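# Seat the held gear fully onto its shaft

## Task

The left gripper is already holding a gear a little above the top of a shaft. Lower it onto the shaft until it sits fully down and is not tilted relative to the shaft, with its teeth engaged with the two neighbouring gears. Forcing or wedging it with too much push counts as failure.

## Robot and tools

Robot: two arms, left_arm and right_arm, each a six-joint arm with a two-finger parallel gripper and a wrist camera. Only the left arm matters for this job; the right arm should normally stay still. Cameras that can be requested or zoomed: cam_left_wrist and cam_right_wrist (both 896x504).

Frames: every hand position, orientation and Hand target printed in results is in that arm's own base frame (left base sits near y = +0.296 m, right near y = -0.299 m in the scene frame; both nearly upright). The scene frame has +z up, +x out over the table, and the left arm on the +y side. Offsets you send are expressed along the axes of that arm's current Hand target, i.e. the gripper's own axes, not the base axes. The gripper's fingers point along its +z axis and open/close along its y axis; end_effector_position is the point between the pads, roughly 1 cm short of the fingertips. So to push the gear down a shaft, figure out which gripper axis points down from the printed quaternion before choosing signs.

Command layout (both execute_actions and move): a row is always 14 numbers in [-1, 1]: left dx, dy, dz, rx, ry, rz, opening, then the same seven for the right arm. dx..rz are an offset, not a pose: they are measured from the Hand target as it stood when the action or move began. Scale: 1.0 equals 0.6 m for dx/dy/dz and 180 degrees for the rotation; rx, ry, rz form a single rotation vector. So 1 cm is about 0.0167. Opening is absolute, not an offset: +1 fully open (0.094 m), -1 closed. Sending 0 for an arm's six pose numbers asks nothing new of it, but its opening number is always a real command, so repeat the current opening (e.g. keep the left gripper's closed value so the gear is not released).

execute_actions(actions, cameras): actions is a list of actions; each action is a table of up to 15 rows, one row per 1/30 s step, and a short table repeats its last row to step 15. All rows in one action count from the same start pose. A new action or call starts from the updated Hand target, so repeating an offset moves further. An empty actions list returns state plus images (by default all cameras).

move(target, speed, blend, opening_speed, grip_force, blocking, cameras): drives grippers along straight lines toward the offset(s) in target (one 14-number row, or a list of up to 15 rows all counted from the same starting Hand targets). speed in m/s, 0.002 to 2.9, default 0.25 (rotation limited to twice that in rad/s). blend in metres rounds corners in a list; 0 stops at each. opening_speed per second on the -1..+1 scale, at least 0.2. grip_force in newtons per pad, 10 to 50, persists. blocking=false returns early while motion continues. Moves cap at 10 s. Paths do not avoid obstacles; faster moves lag more and hit harder, and a target set far beyond a contact presses harder. Avoid paths passing near an arm's own base.

wait(seconds): lets time pass, 0 to 3600, without new commands. stop(): brakes a running move. zoom_image(camera, region): region [x0, y0, x1, y1] in pixels of that camera's latest image, at most 504 by 504. read_manual(section): licence text only. finished_scene(scene): ends the scene (1 or 2); irreversible, and the gear must stay seated without the robot.

Results: each arm's end_effector_position (m) and end_effector_quat_wxyz in its base frame, Hand target (the last commanded pose after clipping; next offsets start here), grip_measured (opening on the -1..1 scale; last Joint positions value is metres), Joint torques, Joint velocities (may read "within noise"), Tool commands, step readings for action calls, and for move a "move:" line with the ending (done, off_target, moving, held, fault) and limits (paced = pose clipped, held = steps withheld). done means at rest within 10 mm and 2 degrees; it says nothing about contact. MOTOR HOT appears from 75 °C; at 90 °C the arm folds and idles; at 100 °C it drops.

Behaviour to expect: cheap drives with play, so the gripper may stop short, sag or tilt, and tiny moves may not happen or go sideways; check pose after each move and correct tilt. Orientation commands are clipped to within 40 degrees of the measured one per step. The gripper often rests short of the Hand target; a further call re-requests it, otherwise add the missing distance. A blocked arm keeps pushing until commanded back, so to relieve a press, command a target on the free side of the gripper. Rising torque or a stalled hand during descent signals jamming.

Avoid: dropping or releasing the gear while it moves, anything leaving the table, fast contacts, large overshoot into the shaft or gears, hitting the bar, base spacers, back plate or rail, contact between the two arms or cameras, strain on the wrist camera cables, and long stretched or pushing holds that heat motors. Descend slowly in small steps, align the gear square to the shaft first, and stop once it seats; release gently by opening well above grip_measured and back away.

Each tool is called in YAML: its name, and indented under it one key for each argument.

## Session

execute_actions:
  actions: []

Scene clock: 0.00 s.
left_arm: end_effector_position=(+0.3441, -0.0607, +0.1192) grip_measured=-0.600 end_effector_quat_wxyz=(+0.043, +0.778, +0.626, +0.040) | right_arm: end_effector_position=(+0.3809, +0.0001, +0.4022) grip_measured=+1.000 end_effector_quat_wxyz=(+0.707, +0.000, +0.707, +0.000)
Joint positions: left_arm=[-0.177 1.755 1.485 -1.184 -0.005 1.61 0.019] | right_arm=[0 1.047 1.047 0 0 0 0.094]
Joint velocities: within noise
Joint torques (N m): no reading
Heat: left arm: 31 °C; right arm: 29 °C.
Hand target: left_arm +0.3437, -0.0610, +0.1247; +0.046, +0.778, +0.625, +0.042 | right_arm +0.3814, +0.0000, +0.4017; +0.705, +0.000, +0.709, +0.000
Tool commands: left_gripper/opening=-1.0 right_gripper/opening=+1.0
camera_calibration:
cam_left_wrist: T_world_to_cam=[[-0.97262, 0.19418, -0.12772, 0.36232], [0.12357, 0.89746, 0.42342, -0.00017], [0.19684, 0.39604, -0.89689, 0.15838]] pos_world=[0.32125, -0.13293, 0.1884]

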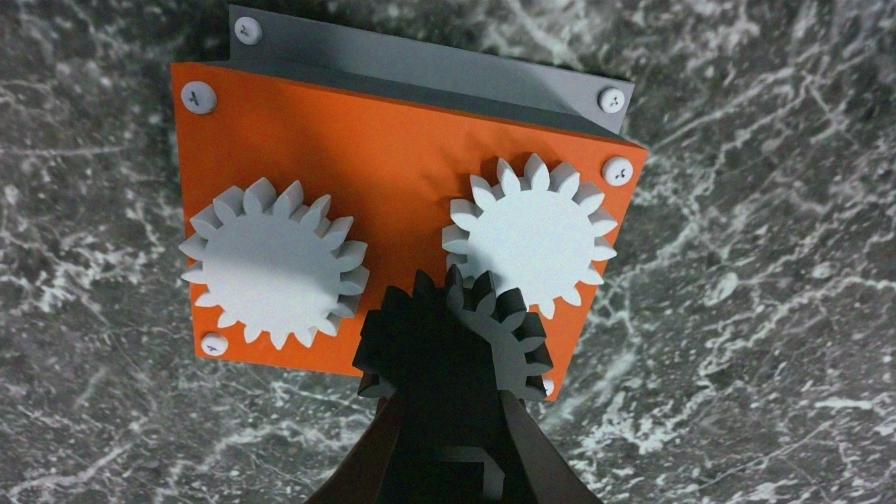

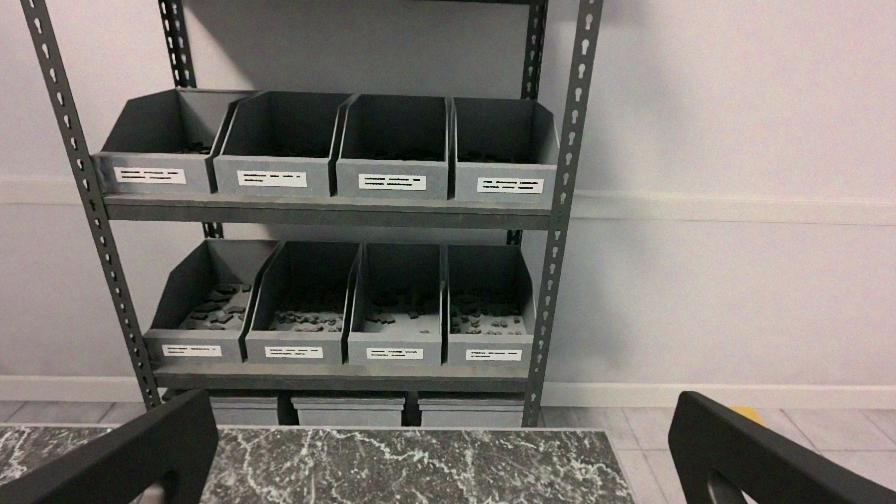

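zoom_image:
  camera: "cam_left_wrist"
  region: [150, 40, 250, 120]

zoom_image:
  camera: "cam_left_wrist"
  region: [580, 120, 680, 200]

zoom_image:
  camera: "cam_left_wrist"
  region: [170, 310, 270, 390]

zoom_image:
  camera: "cam_left_wrist"
  region: [500, 340, 600, 420]

zoom_image:
  camera: "cam_left_wrist"
  region: [345, 240, 455, 350]

zoom_image:
  camera: "cam_left_wrist"
  region: [450, 240, 560, 350]

zoom_image:
  camera: "cam_left_wrist"
  region: [345, 320, 560, 430]

move:
  target:
    - [0,0,0,0,0,0,-1, 0.470,0.715,-0.098,-0.3228,0.3228,0.4207,-0.7]
  speed: 0.45
  cameras: ["cam_right_wrist"]

Scaled by 5.040 from the camera's image (finer frame: 1280x720).

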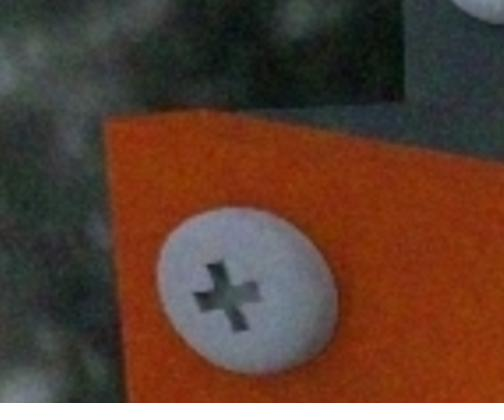

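Scaled by 5.040 from the camera's image (finer frame: 1280x720).

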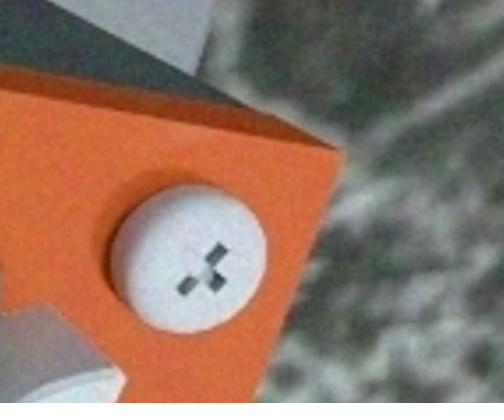

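Scaled by 5.040 from the camera's image (finer frame: 1280x720).

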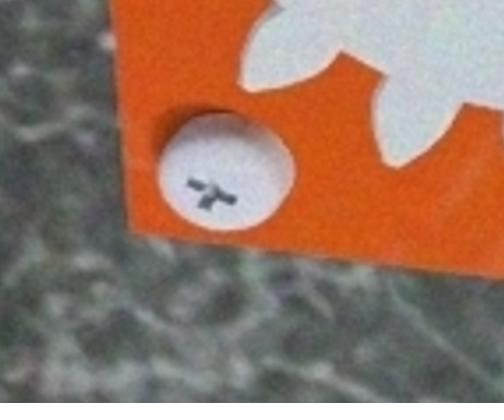

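Scaled by 5.040 from the camera's image (finer frame: 1280x720).

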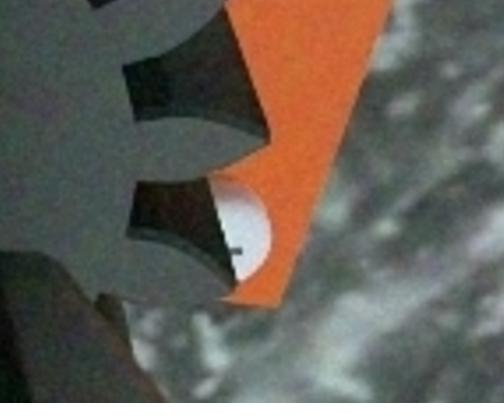

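Scaled by 4.582 from the camera's image (finer frame: 1280x720).

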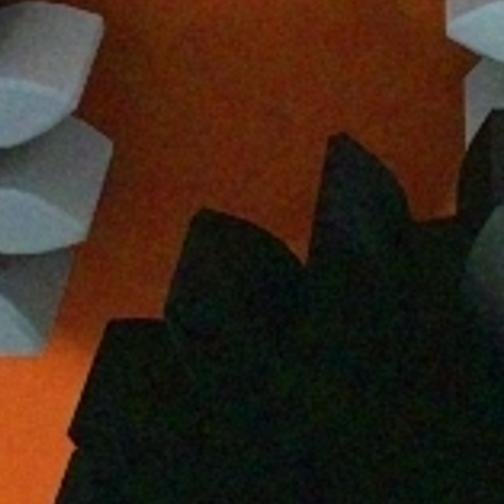

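Scaled by 4.582 from the camera's image (finer frame: 1280x720).

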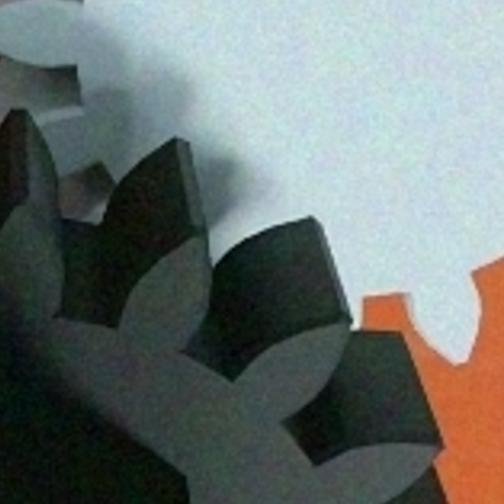

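Scaled by 2.344 from the camera's image (finer frame: 1280x720).

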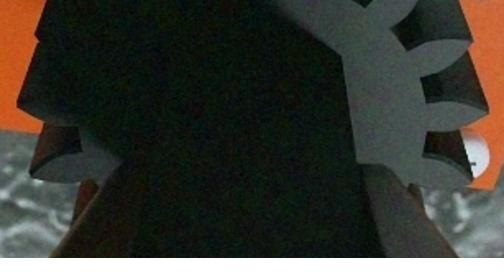

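Scene clock: 33.63 s.
left_arm: end_effector_position=(+0.3441, -0.0607, +0.1192) grip_measured=-0.600 end_effector_quat_wxyz=(+0.043, +0.778, +0.626, +0.040) | right_arm: end_effector_position=(+0.3184, +0.4246, +0.1170) grip_measured=-0.699 end_effector_quat_wxyz=(+0.090, +0.096, +0.710, +0.692)
Joint positions: left_arm=[-0.177 1.755 1.485 -1.184 -0.005 1.61 0.019] | right_arm=[0.754 2.144 0.911 1.203 -0.554 1.56 0.014]
Joint torques (N m): left_arm=[-0.54 -8.81 6.3 0.34 0.09 -0.01] | right_arm=[0.28 -9.65 7.77 2.08 -0.01 0.12]
Heat: left arm: 37 °C; right arm: 34 °C.
Hand target: left_arm +0.3437, -0.0610, +0.1247; +0.046, +0.778, +0.625, +0.042 | right_arm +0.3210, +0.4291, +0.1200; +0.090, +0.094, +0.701, +0.701
Off the commanded pose: left_arm 0.005 m, 0 deg | right_arm 0.006 m, 1 deg.
move: done
cam_right_wrist: T_world_to_cam=[[0.00055, -0.03497, -0.99939, 0.13107], [-0.98453, -0.17513, 0.00559, 0.42403], [-0.17522, 0.98392, -0.03453, -0.26856]] pos_world=[0.37034, 0.34309, 0.11935]

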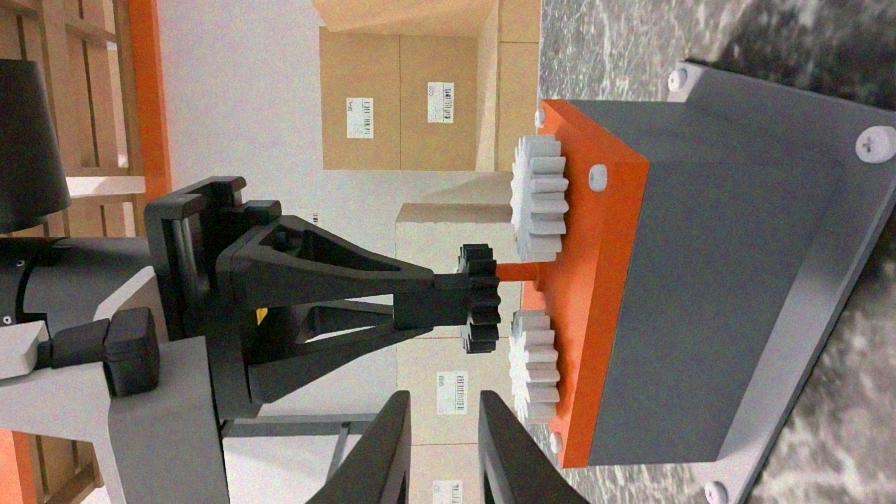

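zoom_image:
  camera: "cam_right_wrist"
  region: [440, 230, 560, 370]

zoom_image:
  camera: "cam_right_wrist"
  region: [480, 240, 550, 310]

zoom_image:
  camera: "cam_right_wrist"
  region: [480, 110, 660, 290]

wait:
  seconds: 0
  cameras: ["cam_left_wrist"]

zoom_image:
  camera: "cam_left_wrist"
  region: [170, 165, 275, 270]

zoom_image:
  camera: "cam_left_wrist"
  region: [270, 165, 375, 270]

zoom_image:
  camera: "cam_left_wrist"
  region: [170, 255, 275, 360]

zoom_image:
  camera: "cam_left_wrist"
  region: [270, 255, 375, 360]

zoom_image:
  camera: "cam_left_wrist"
  region: [435, 145, 535, 245]

zoom_image:
  camera: "cam_left_wrist"
  region: [525, 145, 625, 245]

zoom_image:
  camera: "cam_left_wrist"
  region: [525, 230, 625, 330]

zoom_image:
  camera: "cam_left_wrist"
  region: [435, 230, 535, 330]

Scaled by 3.600 from the camera's image (finer frame: 1280x720).

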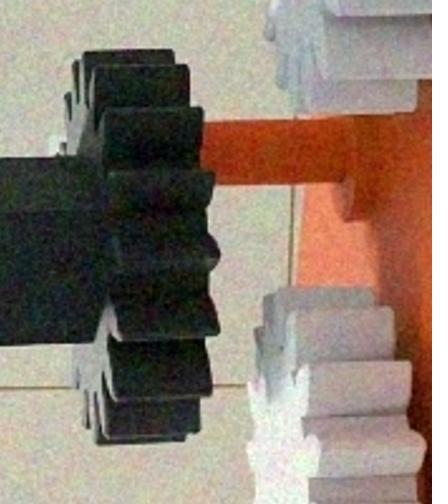

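Scaled by 7.200 from the camera's image (finer frame: 1280x720).

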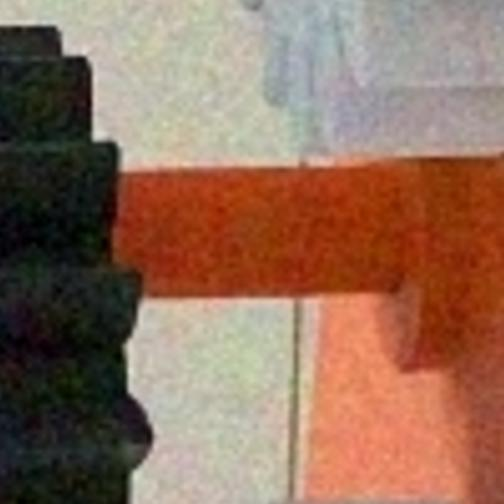

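Scaled by 2.800 from the camera's image (finer frame: 1280x720).

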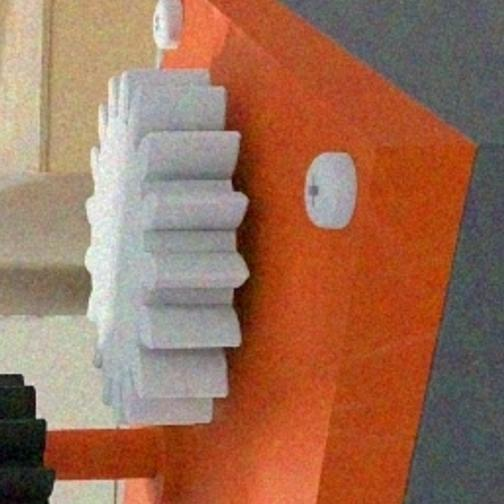

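Scene clock: 54.70 s.
left_arm: end_effector_position=(+0.3441, -0.0607, +0.1192) grip_measured=-0.600 end_effector_quat_wxyz=(+0.043, +0.778, +0.626, +0.040) | right_arm: end_effector_position=(+0.3184, +0.4246, +0.1171) grip_measured=-0.699 end_effector_quat_wxyz=(+0.090, +0.096, +0.710, +0.692)
Joint positions: left_arm=[-0.177 1.755 1.485 -1.184 -0.005 1.61 0.019] | right_arm=[0.754 2.144 0.911 1.204 -0.554 1.56 0.014]
Joint torques (N m): left_arm=[-0.53 -8.88 6.31 0.31 0.09 -0.01] | right_arm=[0.28 -9.63 7.77 2.1 -0.02 0.12]
Heat: left arm: 39 °C; right arm: 37 °C.
Hand target: left_arm +0.3437, -0.0610, +0.1247; +0.046, +0.778, +0.625, +0.042 | right_arm +0.3210, +0.4291, +0.1200; +0.090, +0.094, +0.701, +0.701
Tool commands: left_gripper/opening=-1.0 right_gripper/opening=-0.7
Off the commanded pose: left_arm 0.005 m, 0 deg | right_arm 0.006 m, 1 deg.
cam_left_wrist: T_world_to_cam=[[-0.97262, 0.19418, -0.12772, 0.36232], [0.12357, 0.89746, 0.42342, -0.00017], [0.19684, 0.39604, -0.89689, 0.15838]] pos_world=[0.32125, -0.13293, 0.1884]

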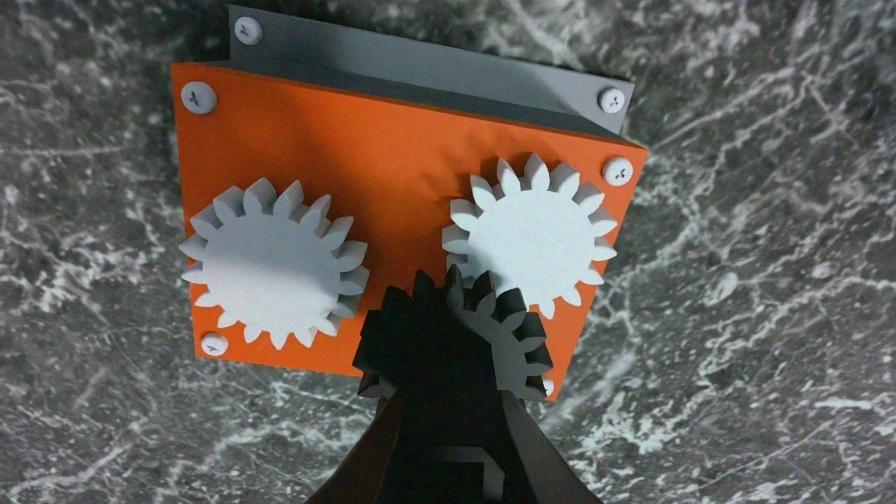

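Scaled by 4.800 from the camera's image (finer frame: 1280x720).

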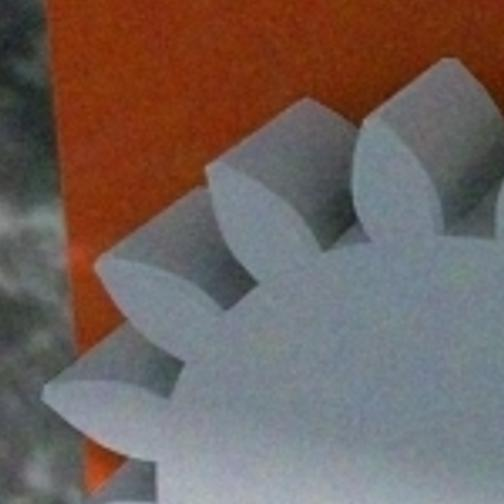

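Scaled by 4.800 from the camera's image (finer frame: 1280x720).

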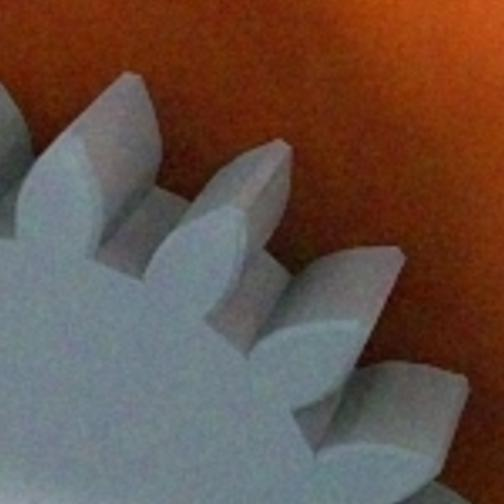

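Scaled by 4.800 from the camera's image (finer frame: 1280x720).

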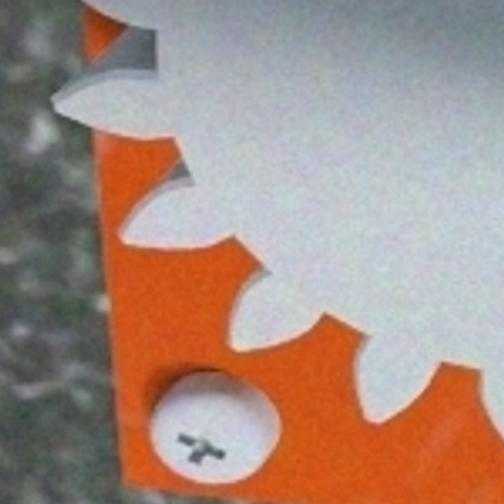

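Scaled by 4.800 from the camera's image (finer frame: 1280x720).

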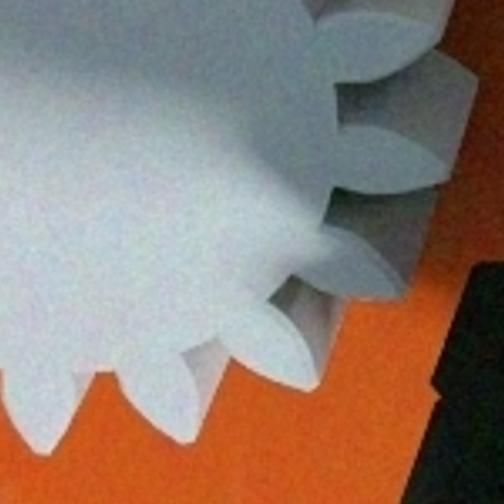

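Scaled by 5.040 from the camera's image (finer frame: 1280x720).

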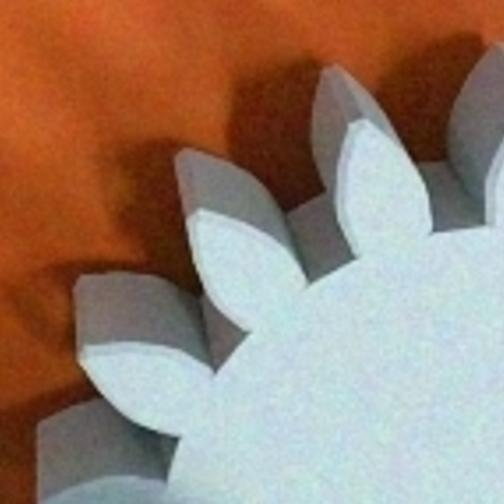

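Scaled by 5.040 from the camera's image (finer frame: 1280x720).

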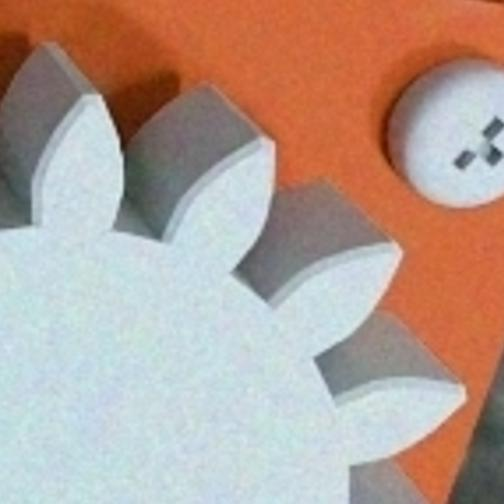

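Scaled by 5.040 from the camera's image (finer frame: 1280x720).

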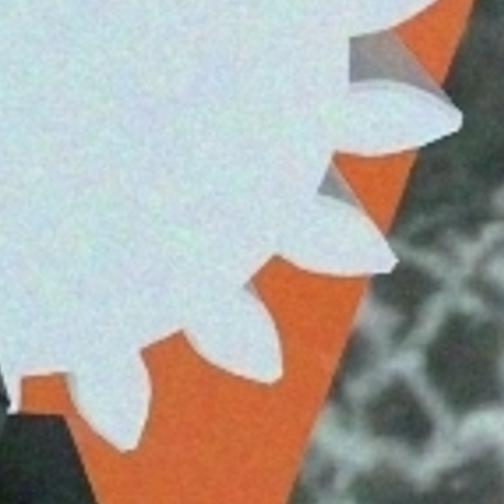

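Scaled by 5.040 from the camera's image (finer frame: 1280x720).

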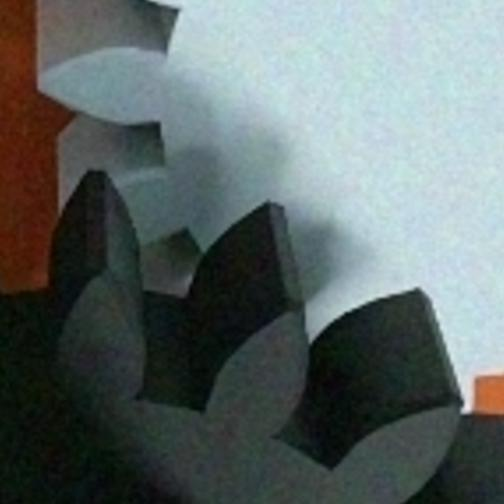

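move:
  target:
    - [0,0.0008,-0.0118,0,0,0,-1, 0,0,0,0,0,0,-0.7]
    - [0.0182,0.0173,-0.0236,-0.0112,-0.0048,0.0561,-1, 0,0,0,0,0,0,-0.7]
  speed: 0.08
  blend: 0.003
  cameras: ["all"]

zoom_image:
  camera: "cam_left_wrist"
  region: [140, 20, 260, 120]

zoom_image:
  camera: "cam_left_wrist"
  region: [560, 60, 680, 160]

zoom_image:
  camera: "cam_right_wrist"
  region: [400, 210, 570, 370]

zoom_image:
  camera: "cam_left_wrist"
  region: [400, 230, 510, 320]

Scene clock: 287.53 s.
left_arm: end_effector_position=(+0.3529, -0.0520, +0.1302) grip_measured=-0.600 end_effector_quat_wxyz=(+0.052, +0.827, +0.558, +0.051) | right_arm: end_effector_position=(+0.3185, +0.4246, +0.1173) grip_measured=-0.699 end_effector_quat_wxyz=(+0.090, +0.096, +0.710, +0.692)
Joint positions: left_arm=[-0.142 1.755 1.525 -1.194 0.009 1.812 0.019] | right_arm=[0.754 2.144 0.911 1.204 -0.554 1.56 0.014]
Joint torques (N m): left_arm=[0.05 -8.43 8.21 0.23 0.19 0.2] | right_arm=[0.28 -9.62 7.77 2.1 -0.02 0.12]
Heat: left arm: 43 °C; right arm: 43 °C.
Hand target: left_arm +0.3543, -0.0523, +0.1401; +0.060, +0.830, +0.553, +0.051 | right_arm +0.3210, +0.4291, +0.1200; +0.090, +0.094, +0.701, +0.701
Off the commanded pose: left_arm 0.010 m, 1 deg | right_arm 0.006 m, 1 deg.
move: done
cam_left_wrist: T_world_to_cam=[[-0.92237, 0.35372, -0.15528, 0.36477], [0.25716, 0.86218, 0.43648, -0.06431], [0.28827, 0.36266, -0.88621, 0.12765]] pos_world=[0.3162, -0.11987, 0.19784]
cam_right_wrist: T_world_to_cam=[[0.001, -0.03408, -0.99942, 0.1308], [-0.98453, -0.17516, 0.00499, 0.42411], [-0.17522, 0.98395, -0.03373, -0.26866]] pos_world=[0.37034, 0.34309, 0.11955]

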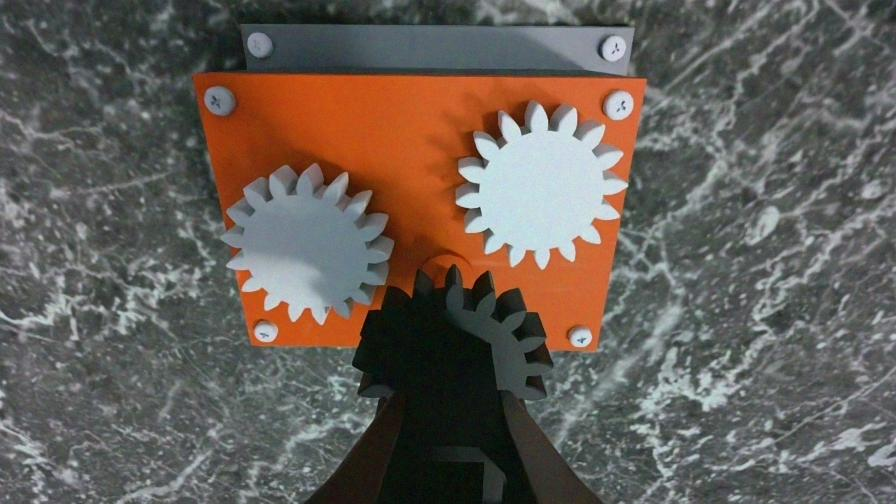

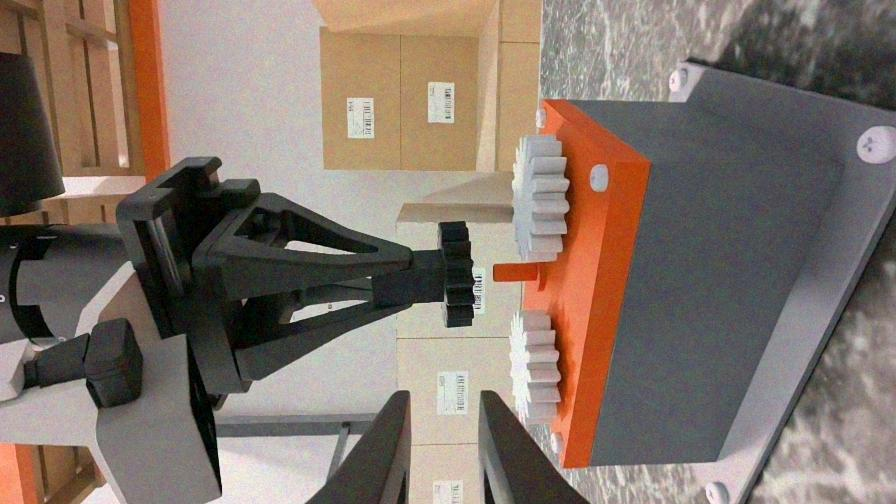

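Scaled by 4.200 from the camera's image (finer frame: 1280x720).

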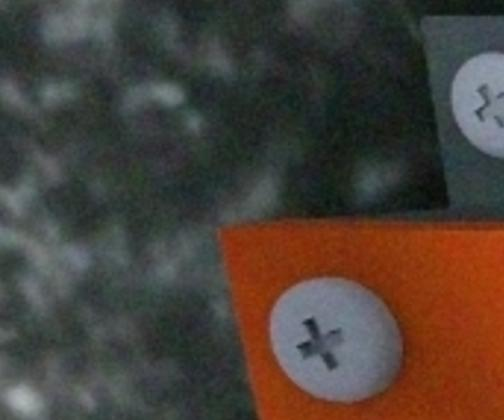

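Scaled by 4.200 from the camera's image (finer frame: 1280x720).

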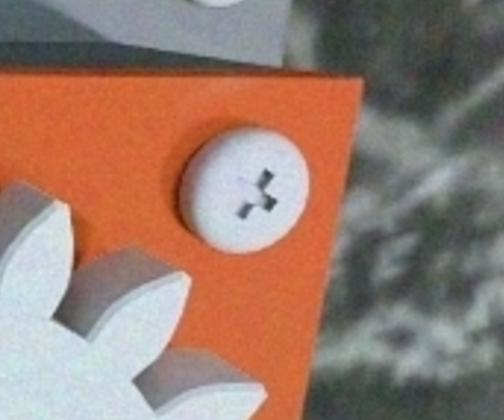

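Scaled by 2.965 from the camera's image (finer frame: 1280x720).

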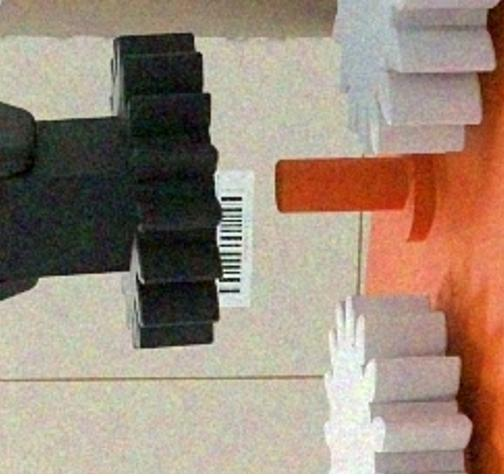

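Scaled by 4.582 from the camera's image (finer frame: 1280x720).

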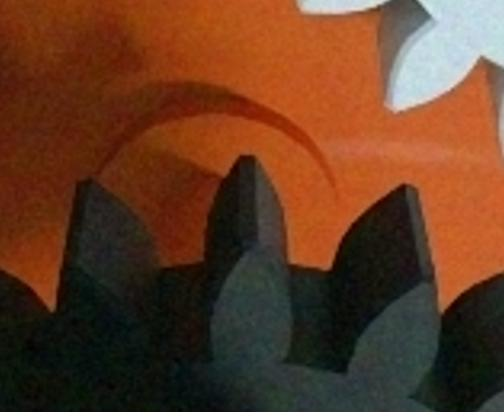

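zoom_image:
  camera: "cam_left_wrist"
  region: [210, 290, 310, 370]

zoom_image:
  camera: "cam_left_wrist"
  region: [540, 290, 640, 370]

zoom_image:
  camera: "cam_right_wrist"
  region: [395, 210, 485, 340]

zoom_image:
  camera: "cam_right_wrist"
  region: [480, 240, 560, 310]

Scaled by 5.040 from the camera's image (finer frame: 1280x720).

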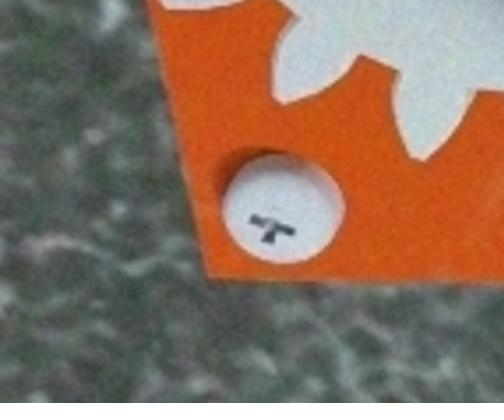

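Scaled by 5.040 from the camera's image (finer frame: 1280x720).

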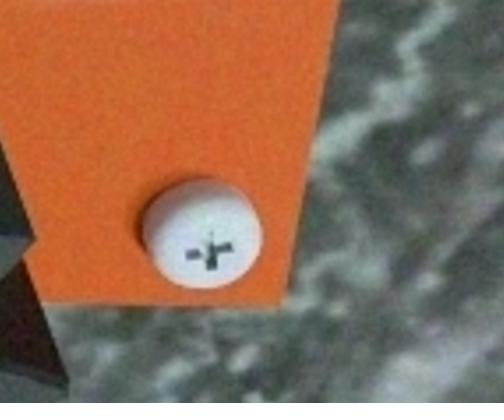

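Scaled by 3.877 from the camera's image (finer frame: 1280x720).

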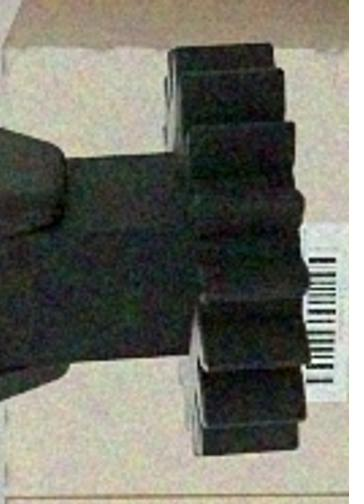

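Scaled by 6.300 from the camera's image (finer frame: 1280x720).

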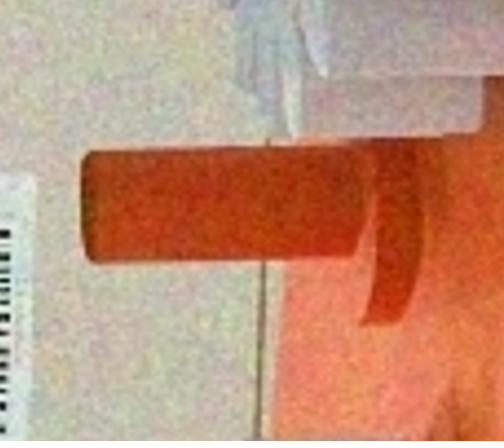

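zoom_image:
  camera: "cam_right_wrist"
  region: [405, 230, 475, 280]

zoom_image:
  camera: "cam_right_wrist"
  region: [405, 275, 475, 335]

zoom_image:
  camera: "cam_left_wrist"
  region: [345, 255, 455, 345]

zoom_image:
  camera: "cam_left_wrist"
  region: [450, 255, 560, 345]

zoom_image:
  camera: "cam_left_wrist"
  region: [345, 330, 455, 420]

zoom_image:
  camera: "cam_left_wrist"
  region: [450, 330, 560, 420]

Scaled by 7.200 from the camera's image (finer frame: 1280x720).

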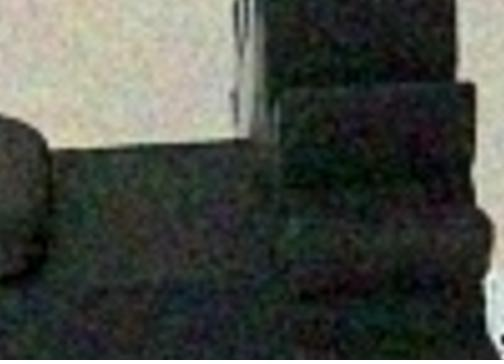

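Scaled by 7.200 from the camera's image (finer frame: 1280x720).

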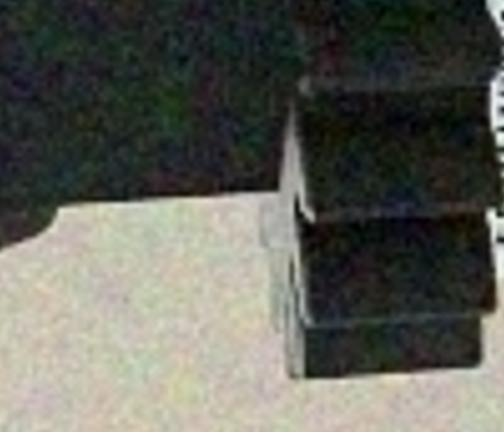

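Scaled by 4.582 from the camera's image (finer frame: 1280x720).

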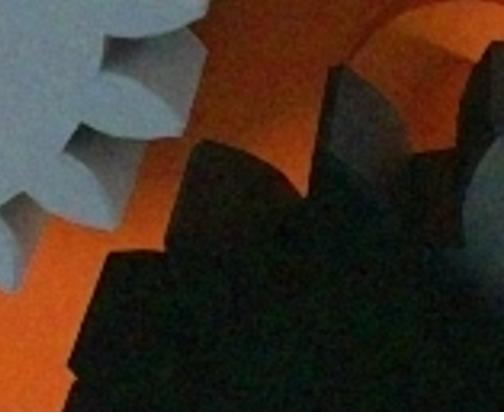

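Scaled by 4.582 from the camera's image (finer frame: 1280x720).

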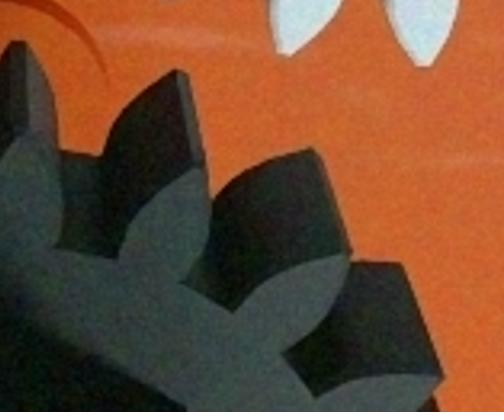

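Scaled by 4.582 from the camera's image (finer frame: 1280x720).

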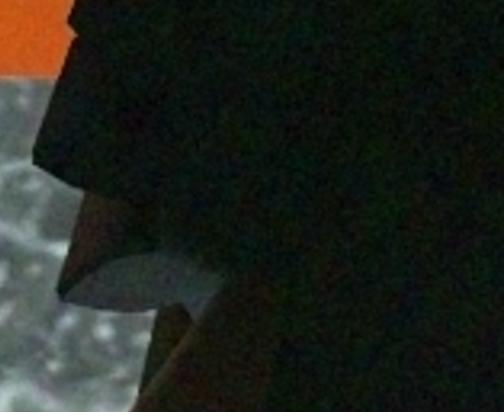

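Scaled by 4.582 from the camera's image (finer frame: 1280x720).

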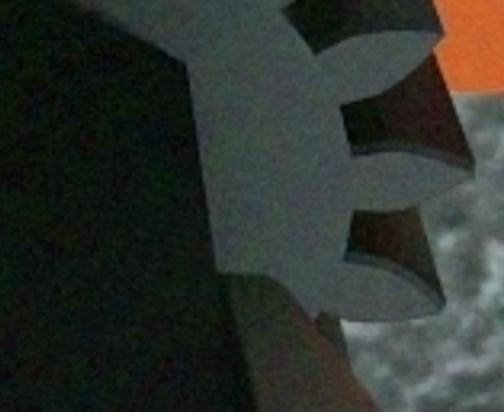

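move:
  target:
    - [-0.0042,0.0035,0.0054,0.0041,-0.0221,0,-1, 0,0,0,0,0,0,-0.7]
  speed: 0.06

Scene clock: 412.90 s.
left_arm: end_effector_position=(+0.3541, -0.0550, +0.1347) grip_measured=-0.600 end_effector_quat_wxyz=(+0.073, +0.828, +0.555, +0.027) | right_arm: end_effector_position=(+0.3185, +0.4246, +0.1173) grip_measured=-0.699 end_effector_quat_wxyz=(+0.090, +0.096, +0.710, +0.692)
Joint positions: left_arm=[-0.118 1.77 1.56 -1.224 0.075 1.837 0.019] | right_arm=[0.754 2.144 0.911 1.204 -0.554 1.56 0.014]
Joint torques (N m): left_arm=[0.02 -6.41 8.2 0.22 0.31 0.19] | right_arm=[0.28 -9.62 7.79 2.1 -0.02 0.12]
Heat: left arm: 42 °C; right arm: 46 °C.
Hand target: left_arm +0.3558, -0.0557, +0.1372; +0.074, +0.831, +0.551, +0.019 | right_arm +0.3210, +0.4291, +0.1200; +0.090, +0.094, +0.701, +0.701
Off the commanded pose: left_arm 0.003 m, 1 deg | right_arm 0.006 m, 1 deg.
move: done

move:
  target:
    - [0.0002,-0.0114,0.0348,0.0101,-0.0026,0,-1, 0,0,0,0,0,0,-0.7]
  speed: 0.08
  cameras: ["all"]

zoom_image:
  camera: "cam_left_wrist"
  region: [150, 30, 250, 110]

zoom_image:
  camera: "cam_left_wrist"
  region: [600, 30, 700, 110]

zoom_image:
  camera: "cam_left_wrist"
  region: [210, 300, 310, 380]

zoom_image:
  camera: "cam_left_wrist"
  region: [550, 300, 650, 380]

zoom_image:
  camera: "cam_right_wrist"
  region: [410, 215, 500, 345]

zoom_image:
  camera: "cam_right_wrist"
  region: [480, 240, 560, 310]

zoom_image:
  camera: "cam_left_wrist"
  region: [400, 230, 510, 320]

Scene clock: 434.93 s.
left_arm: end_effector_position=(+0.3534, -0.0551, +0.1235) grip_measured=-0.600 end_effector_quat_wxyz=(+0.066, +0.829, +0.554, +0.019) | right_arm: end_effector_position=(+0.3185, +0.4246, +0.1173) grip_measured=-0.699 end_effector_quat_wxyz=(+0.090, +0.096, +0.710, +0.692)
Joint positions: left_arm=[-0.118 1.788 1.54 -1.208 0.076 1.841 0.019] | right_arm=[0.754 2.144 0.911 1.204 -0.554 1.56 0.014]
Joint torques (N m): left_arm=[0.01 -6.63 4.71 0.41 0.25 0.15] | right_arm=[0.28 -9.62 7.79 2.1 -0.01 0.12]
Heat: left arm: 40 °C; right arm: 46 °C.
Hand target: left_arm +0.3519, -0.0551, +0.1156; +0.063, +0.832, +0.551, +0.007 | right_arm +0.3210, +0.4291, +0.1200; +0.090, +0.094, +0.701, +0.701
Off the commanded pose: left_arm 0.008 m, 2 deg | right_arm 0.006 m, 1 deg.
move: done
cam_left_wrist: T_world_to_cam=[[-0.92343, 0.35712, -0.14047, 0.36407], [0.28397, 0.88211, 0.37583, -0.05982], [0.25813, 0.30716, -0.91598, 0.13393]] pos_world=[0.31861, -0.11839, 0.1963]
cam_right_wrist: T_world_to_cam=[[0.001, -0.03408, -0.99942, 0.1308], [-0.98453, -0.17516, 0.00499, 0.42411], [-0.17522, 0.98395, -0.03373, -0.26866]] pos_world=[0.37034, 0.34309, 0.11955]

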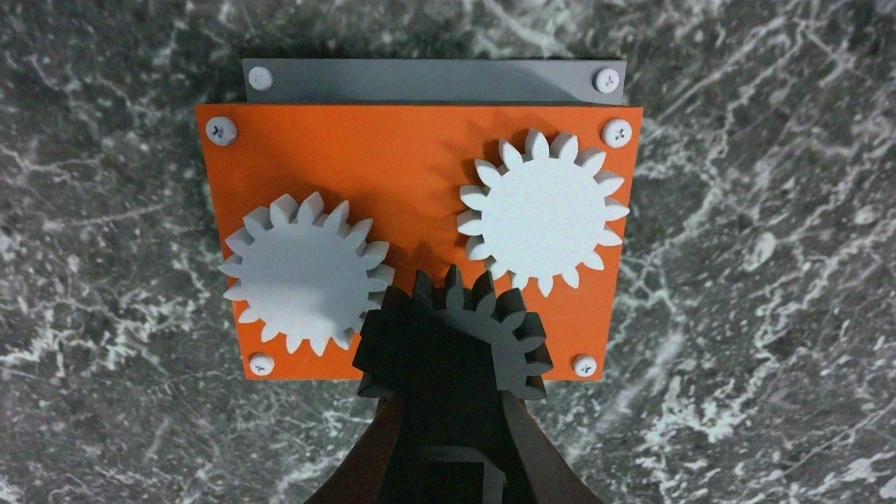

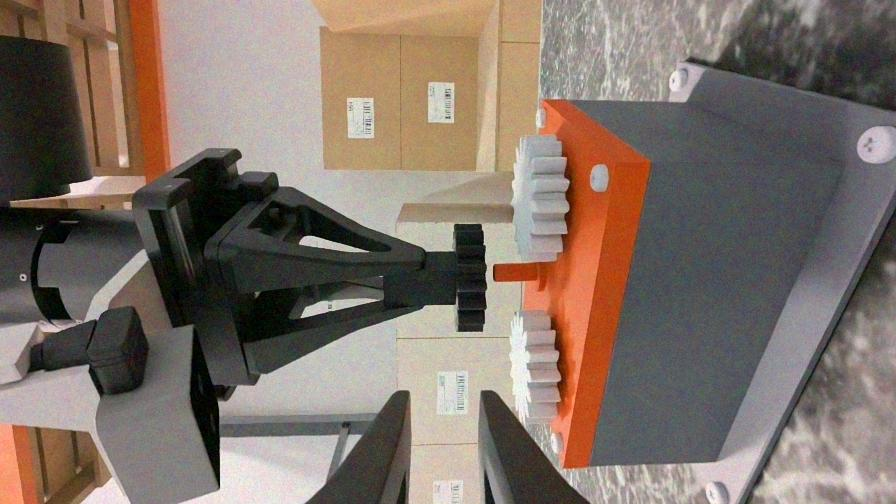

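Scaled by 5.040 from the camera's image (finer frame: 1280x720).

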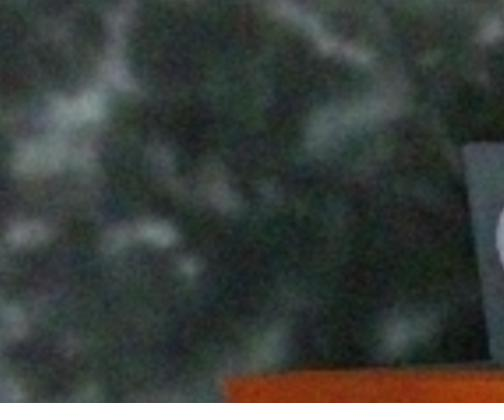

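Scaled by 5.040 from the camera's image (finer frame: 1280x720).

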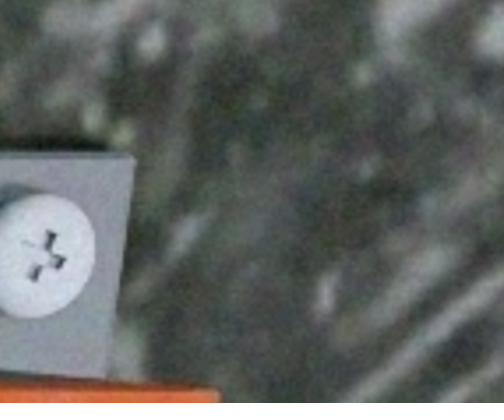

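Scaled by 5.040 from the camera's image (finer frame: 1280x720).

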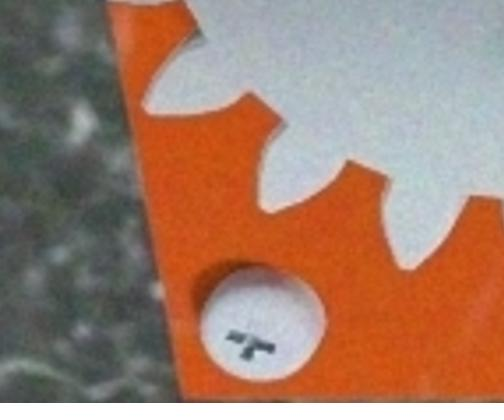

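Scaled by 5.040 from the camera's image (finer frame: 1280x720).

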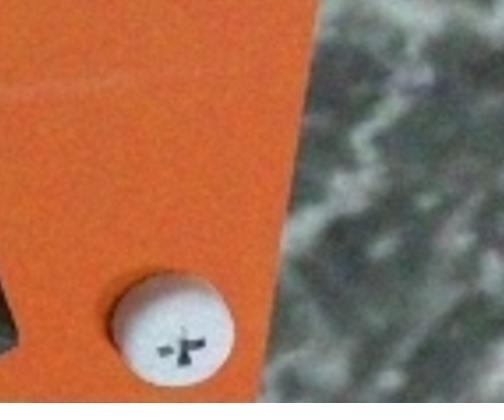

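Scaled by 3.877 from the camera's image (finer frame: 1280x720).

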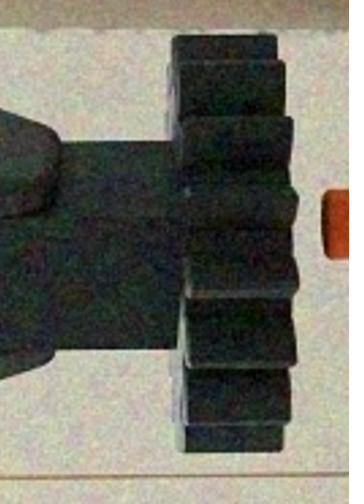

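Scaled by 6.300 from the camera's image (finer frame: 1280x720).

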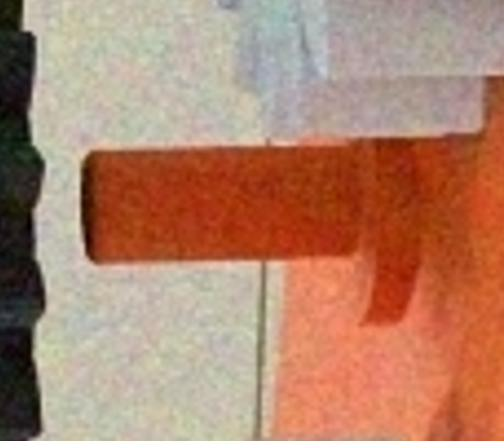

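Scaled by 4.582 from the camera's image (finer frame: 1280x720).

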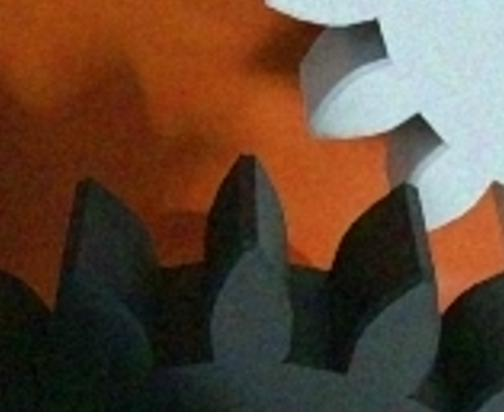

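zoom_image:
  camera: "cam_left_wrist"
  region: [170, 80, 230, 140]

zoom_image:
  camera: "cam_left_wrist"
  region: [610, 80, 670, 140]

zoom_image:
  camera: "cam_left_wrist"
  region: [220, 350, 280, 410]

zoom_image:
  camera: "cam_left_wrist"
  region: [570, 350, 630, 410]

Scaled by 8.400 from the camera's image (finer frame: 1280x720).

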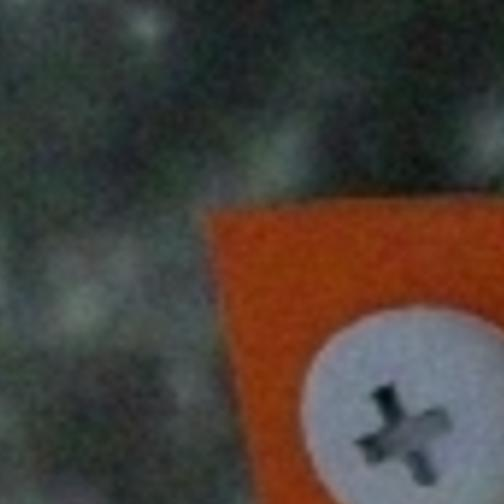

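Scaled by 8.400 from the camera's image (finer frame: 1280x720).

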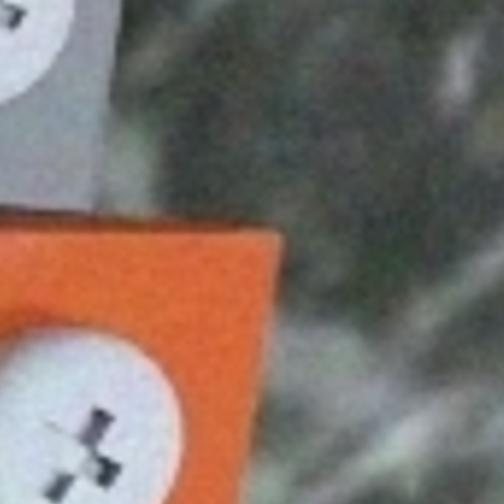

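Scaled by 8.400 from the camera's image (finer frame: 1280x720).

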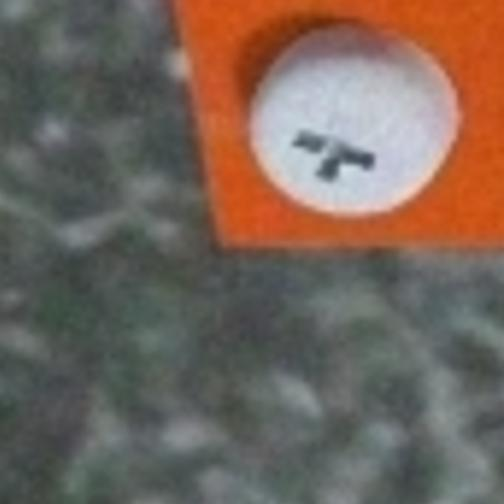

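Scaled by 8.400 from the camera's image (finer frame: 1280x720).

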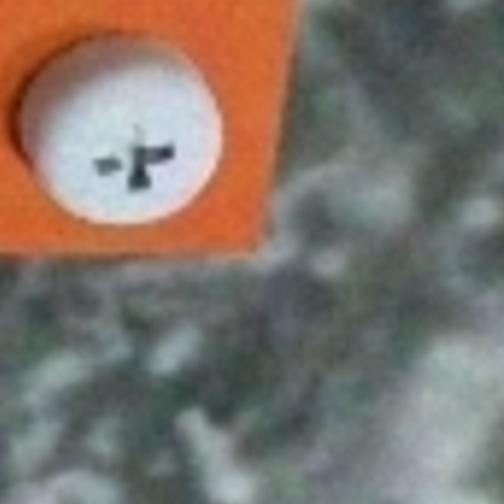

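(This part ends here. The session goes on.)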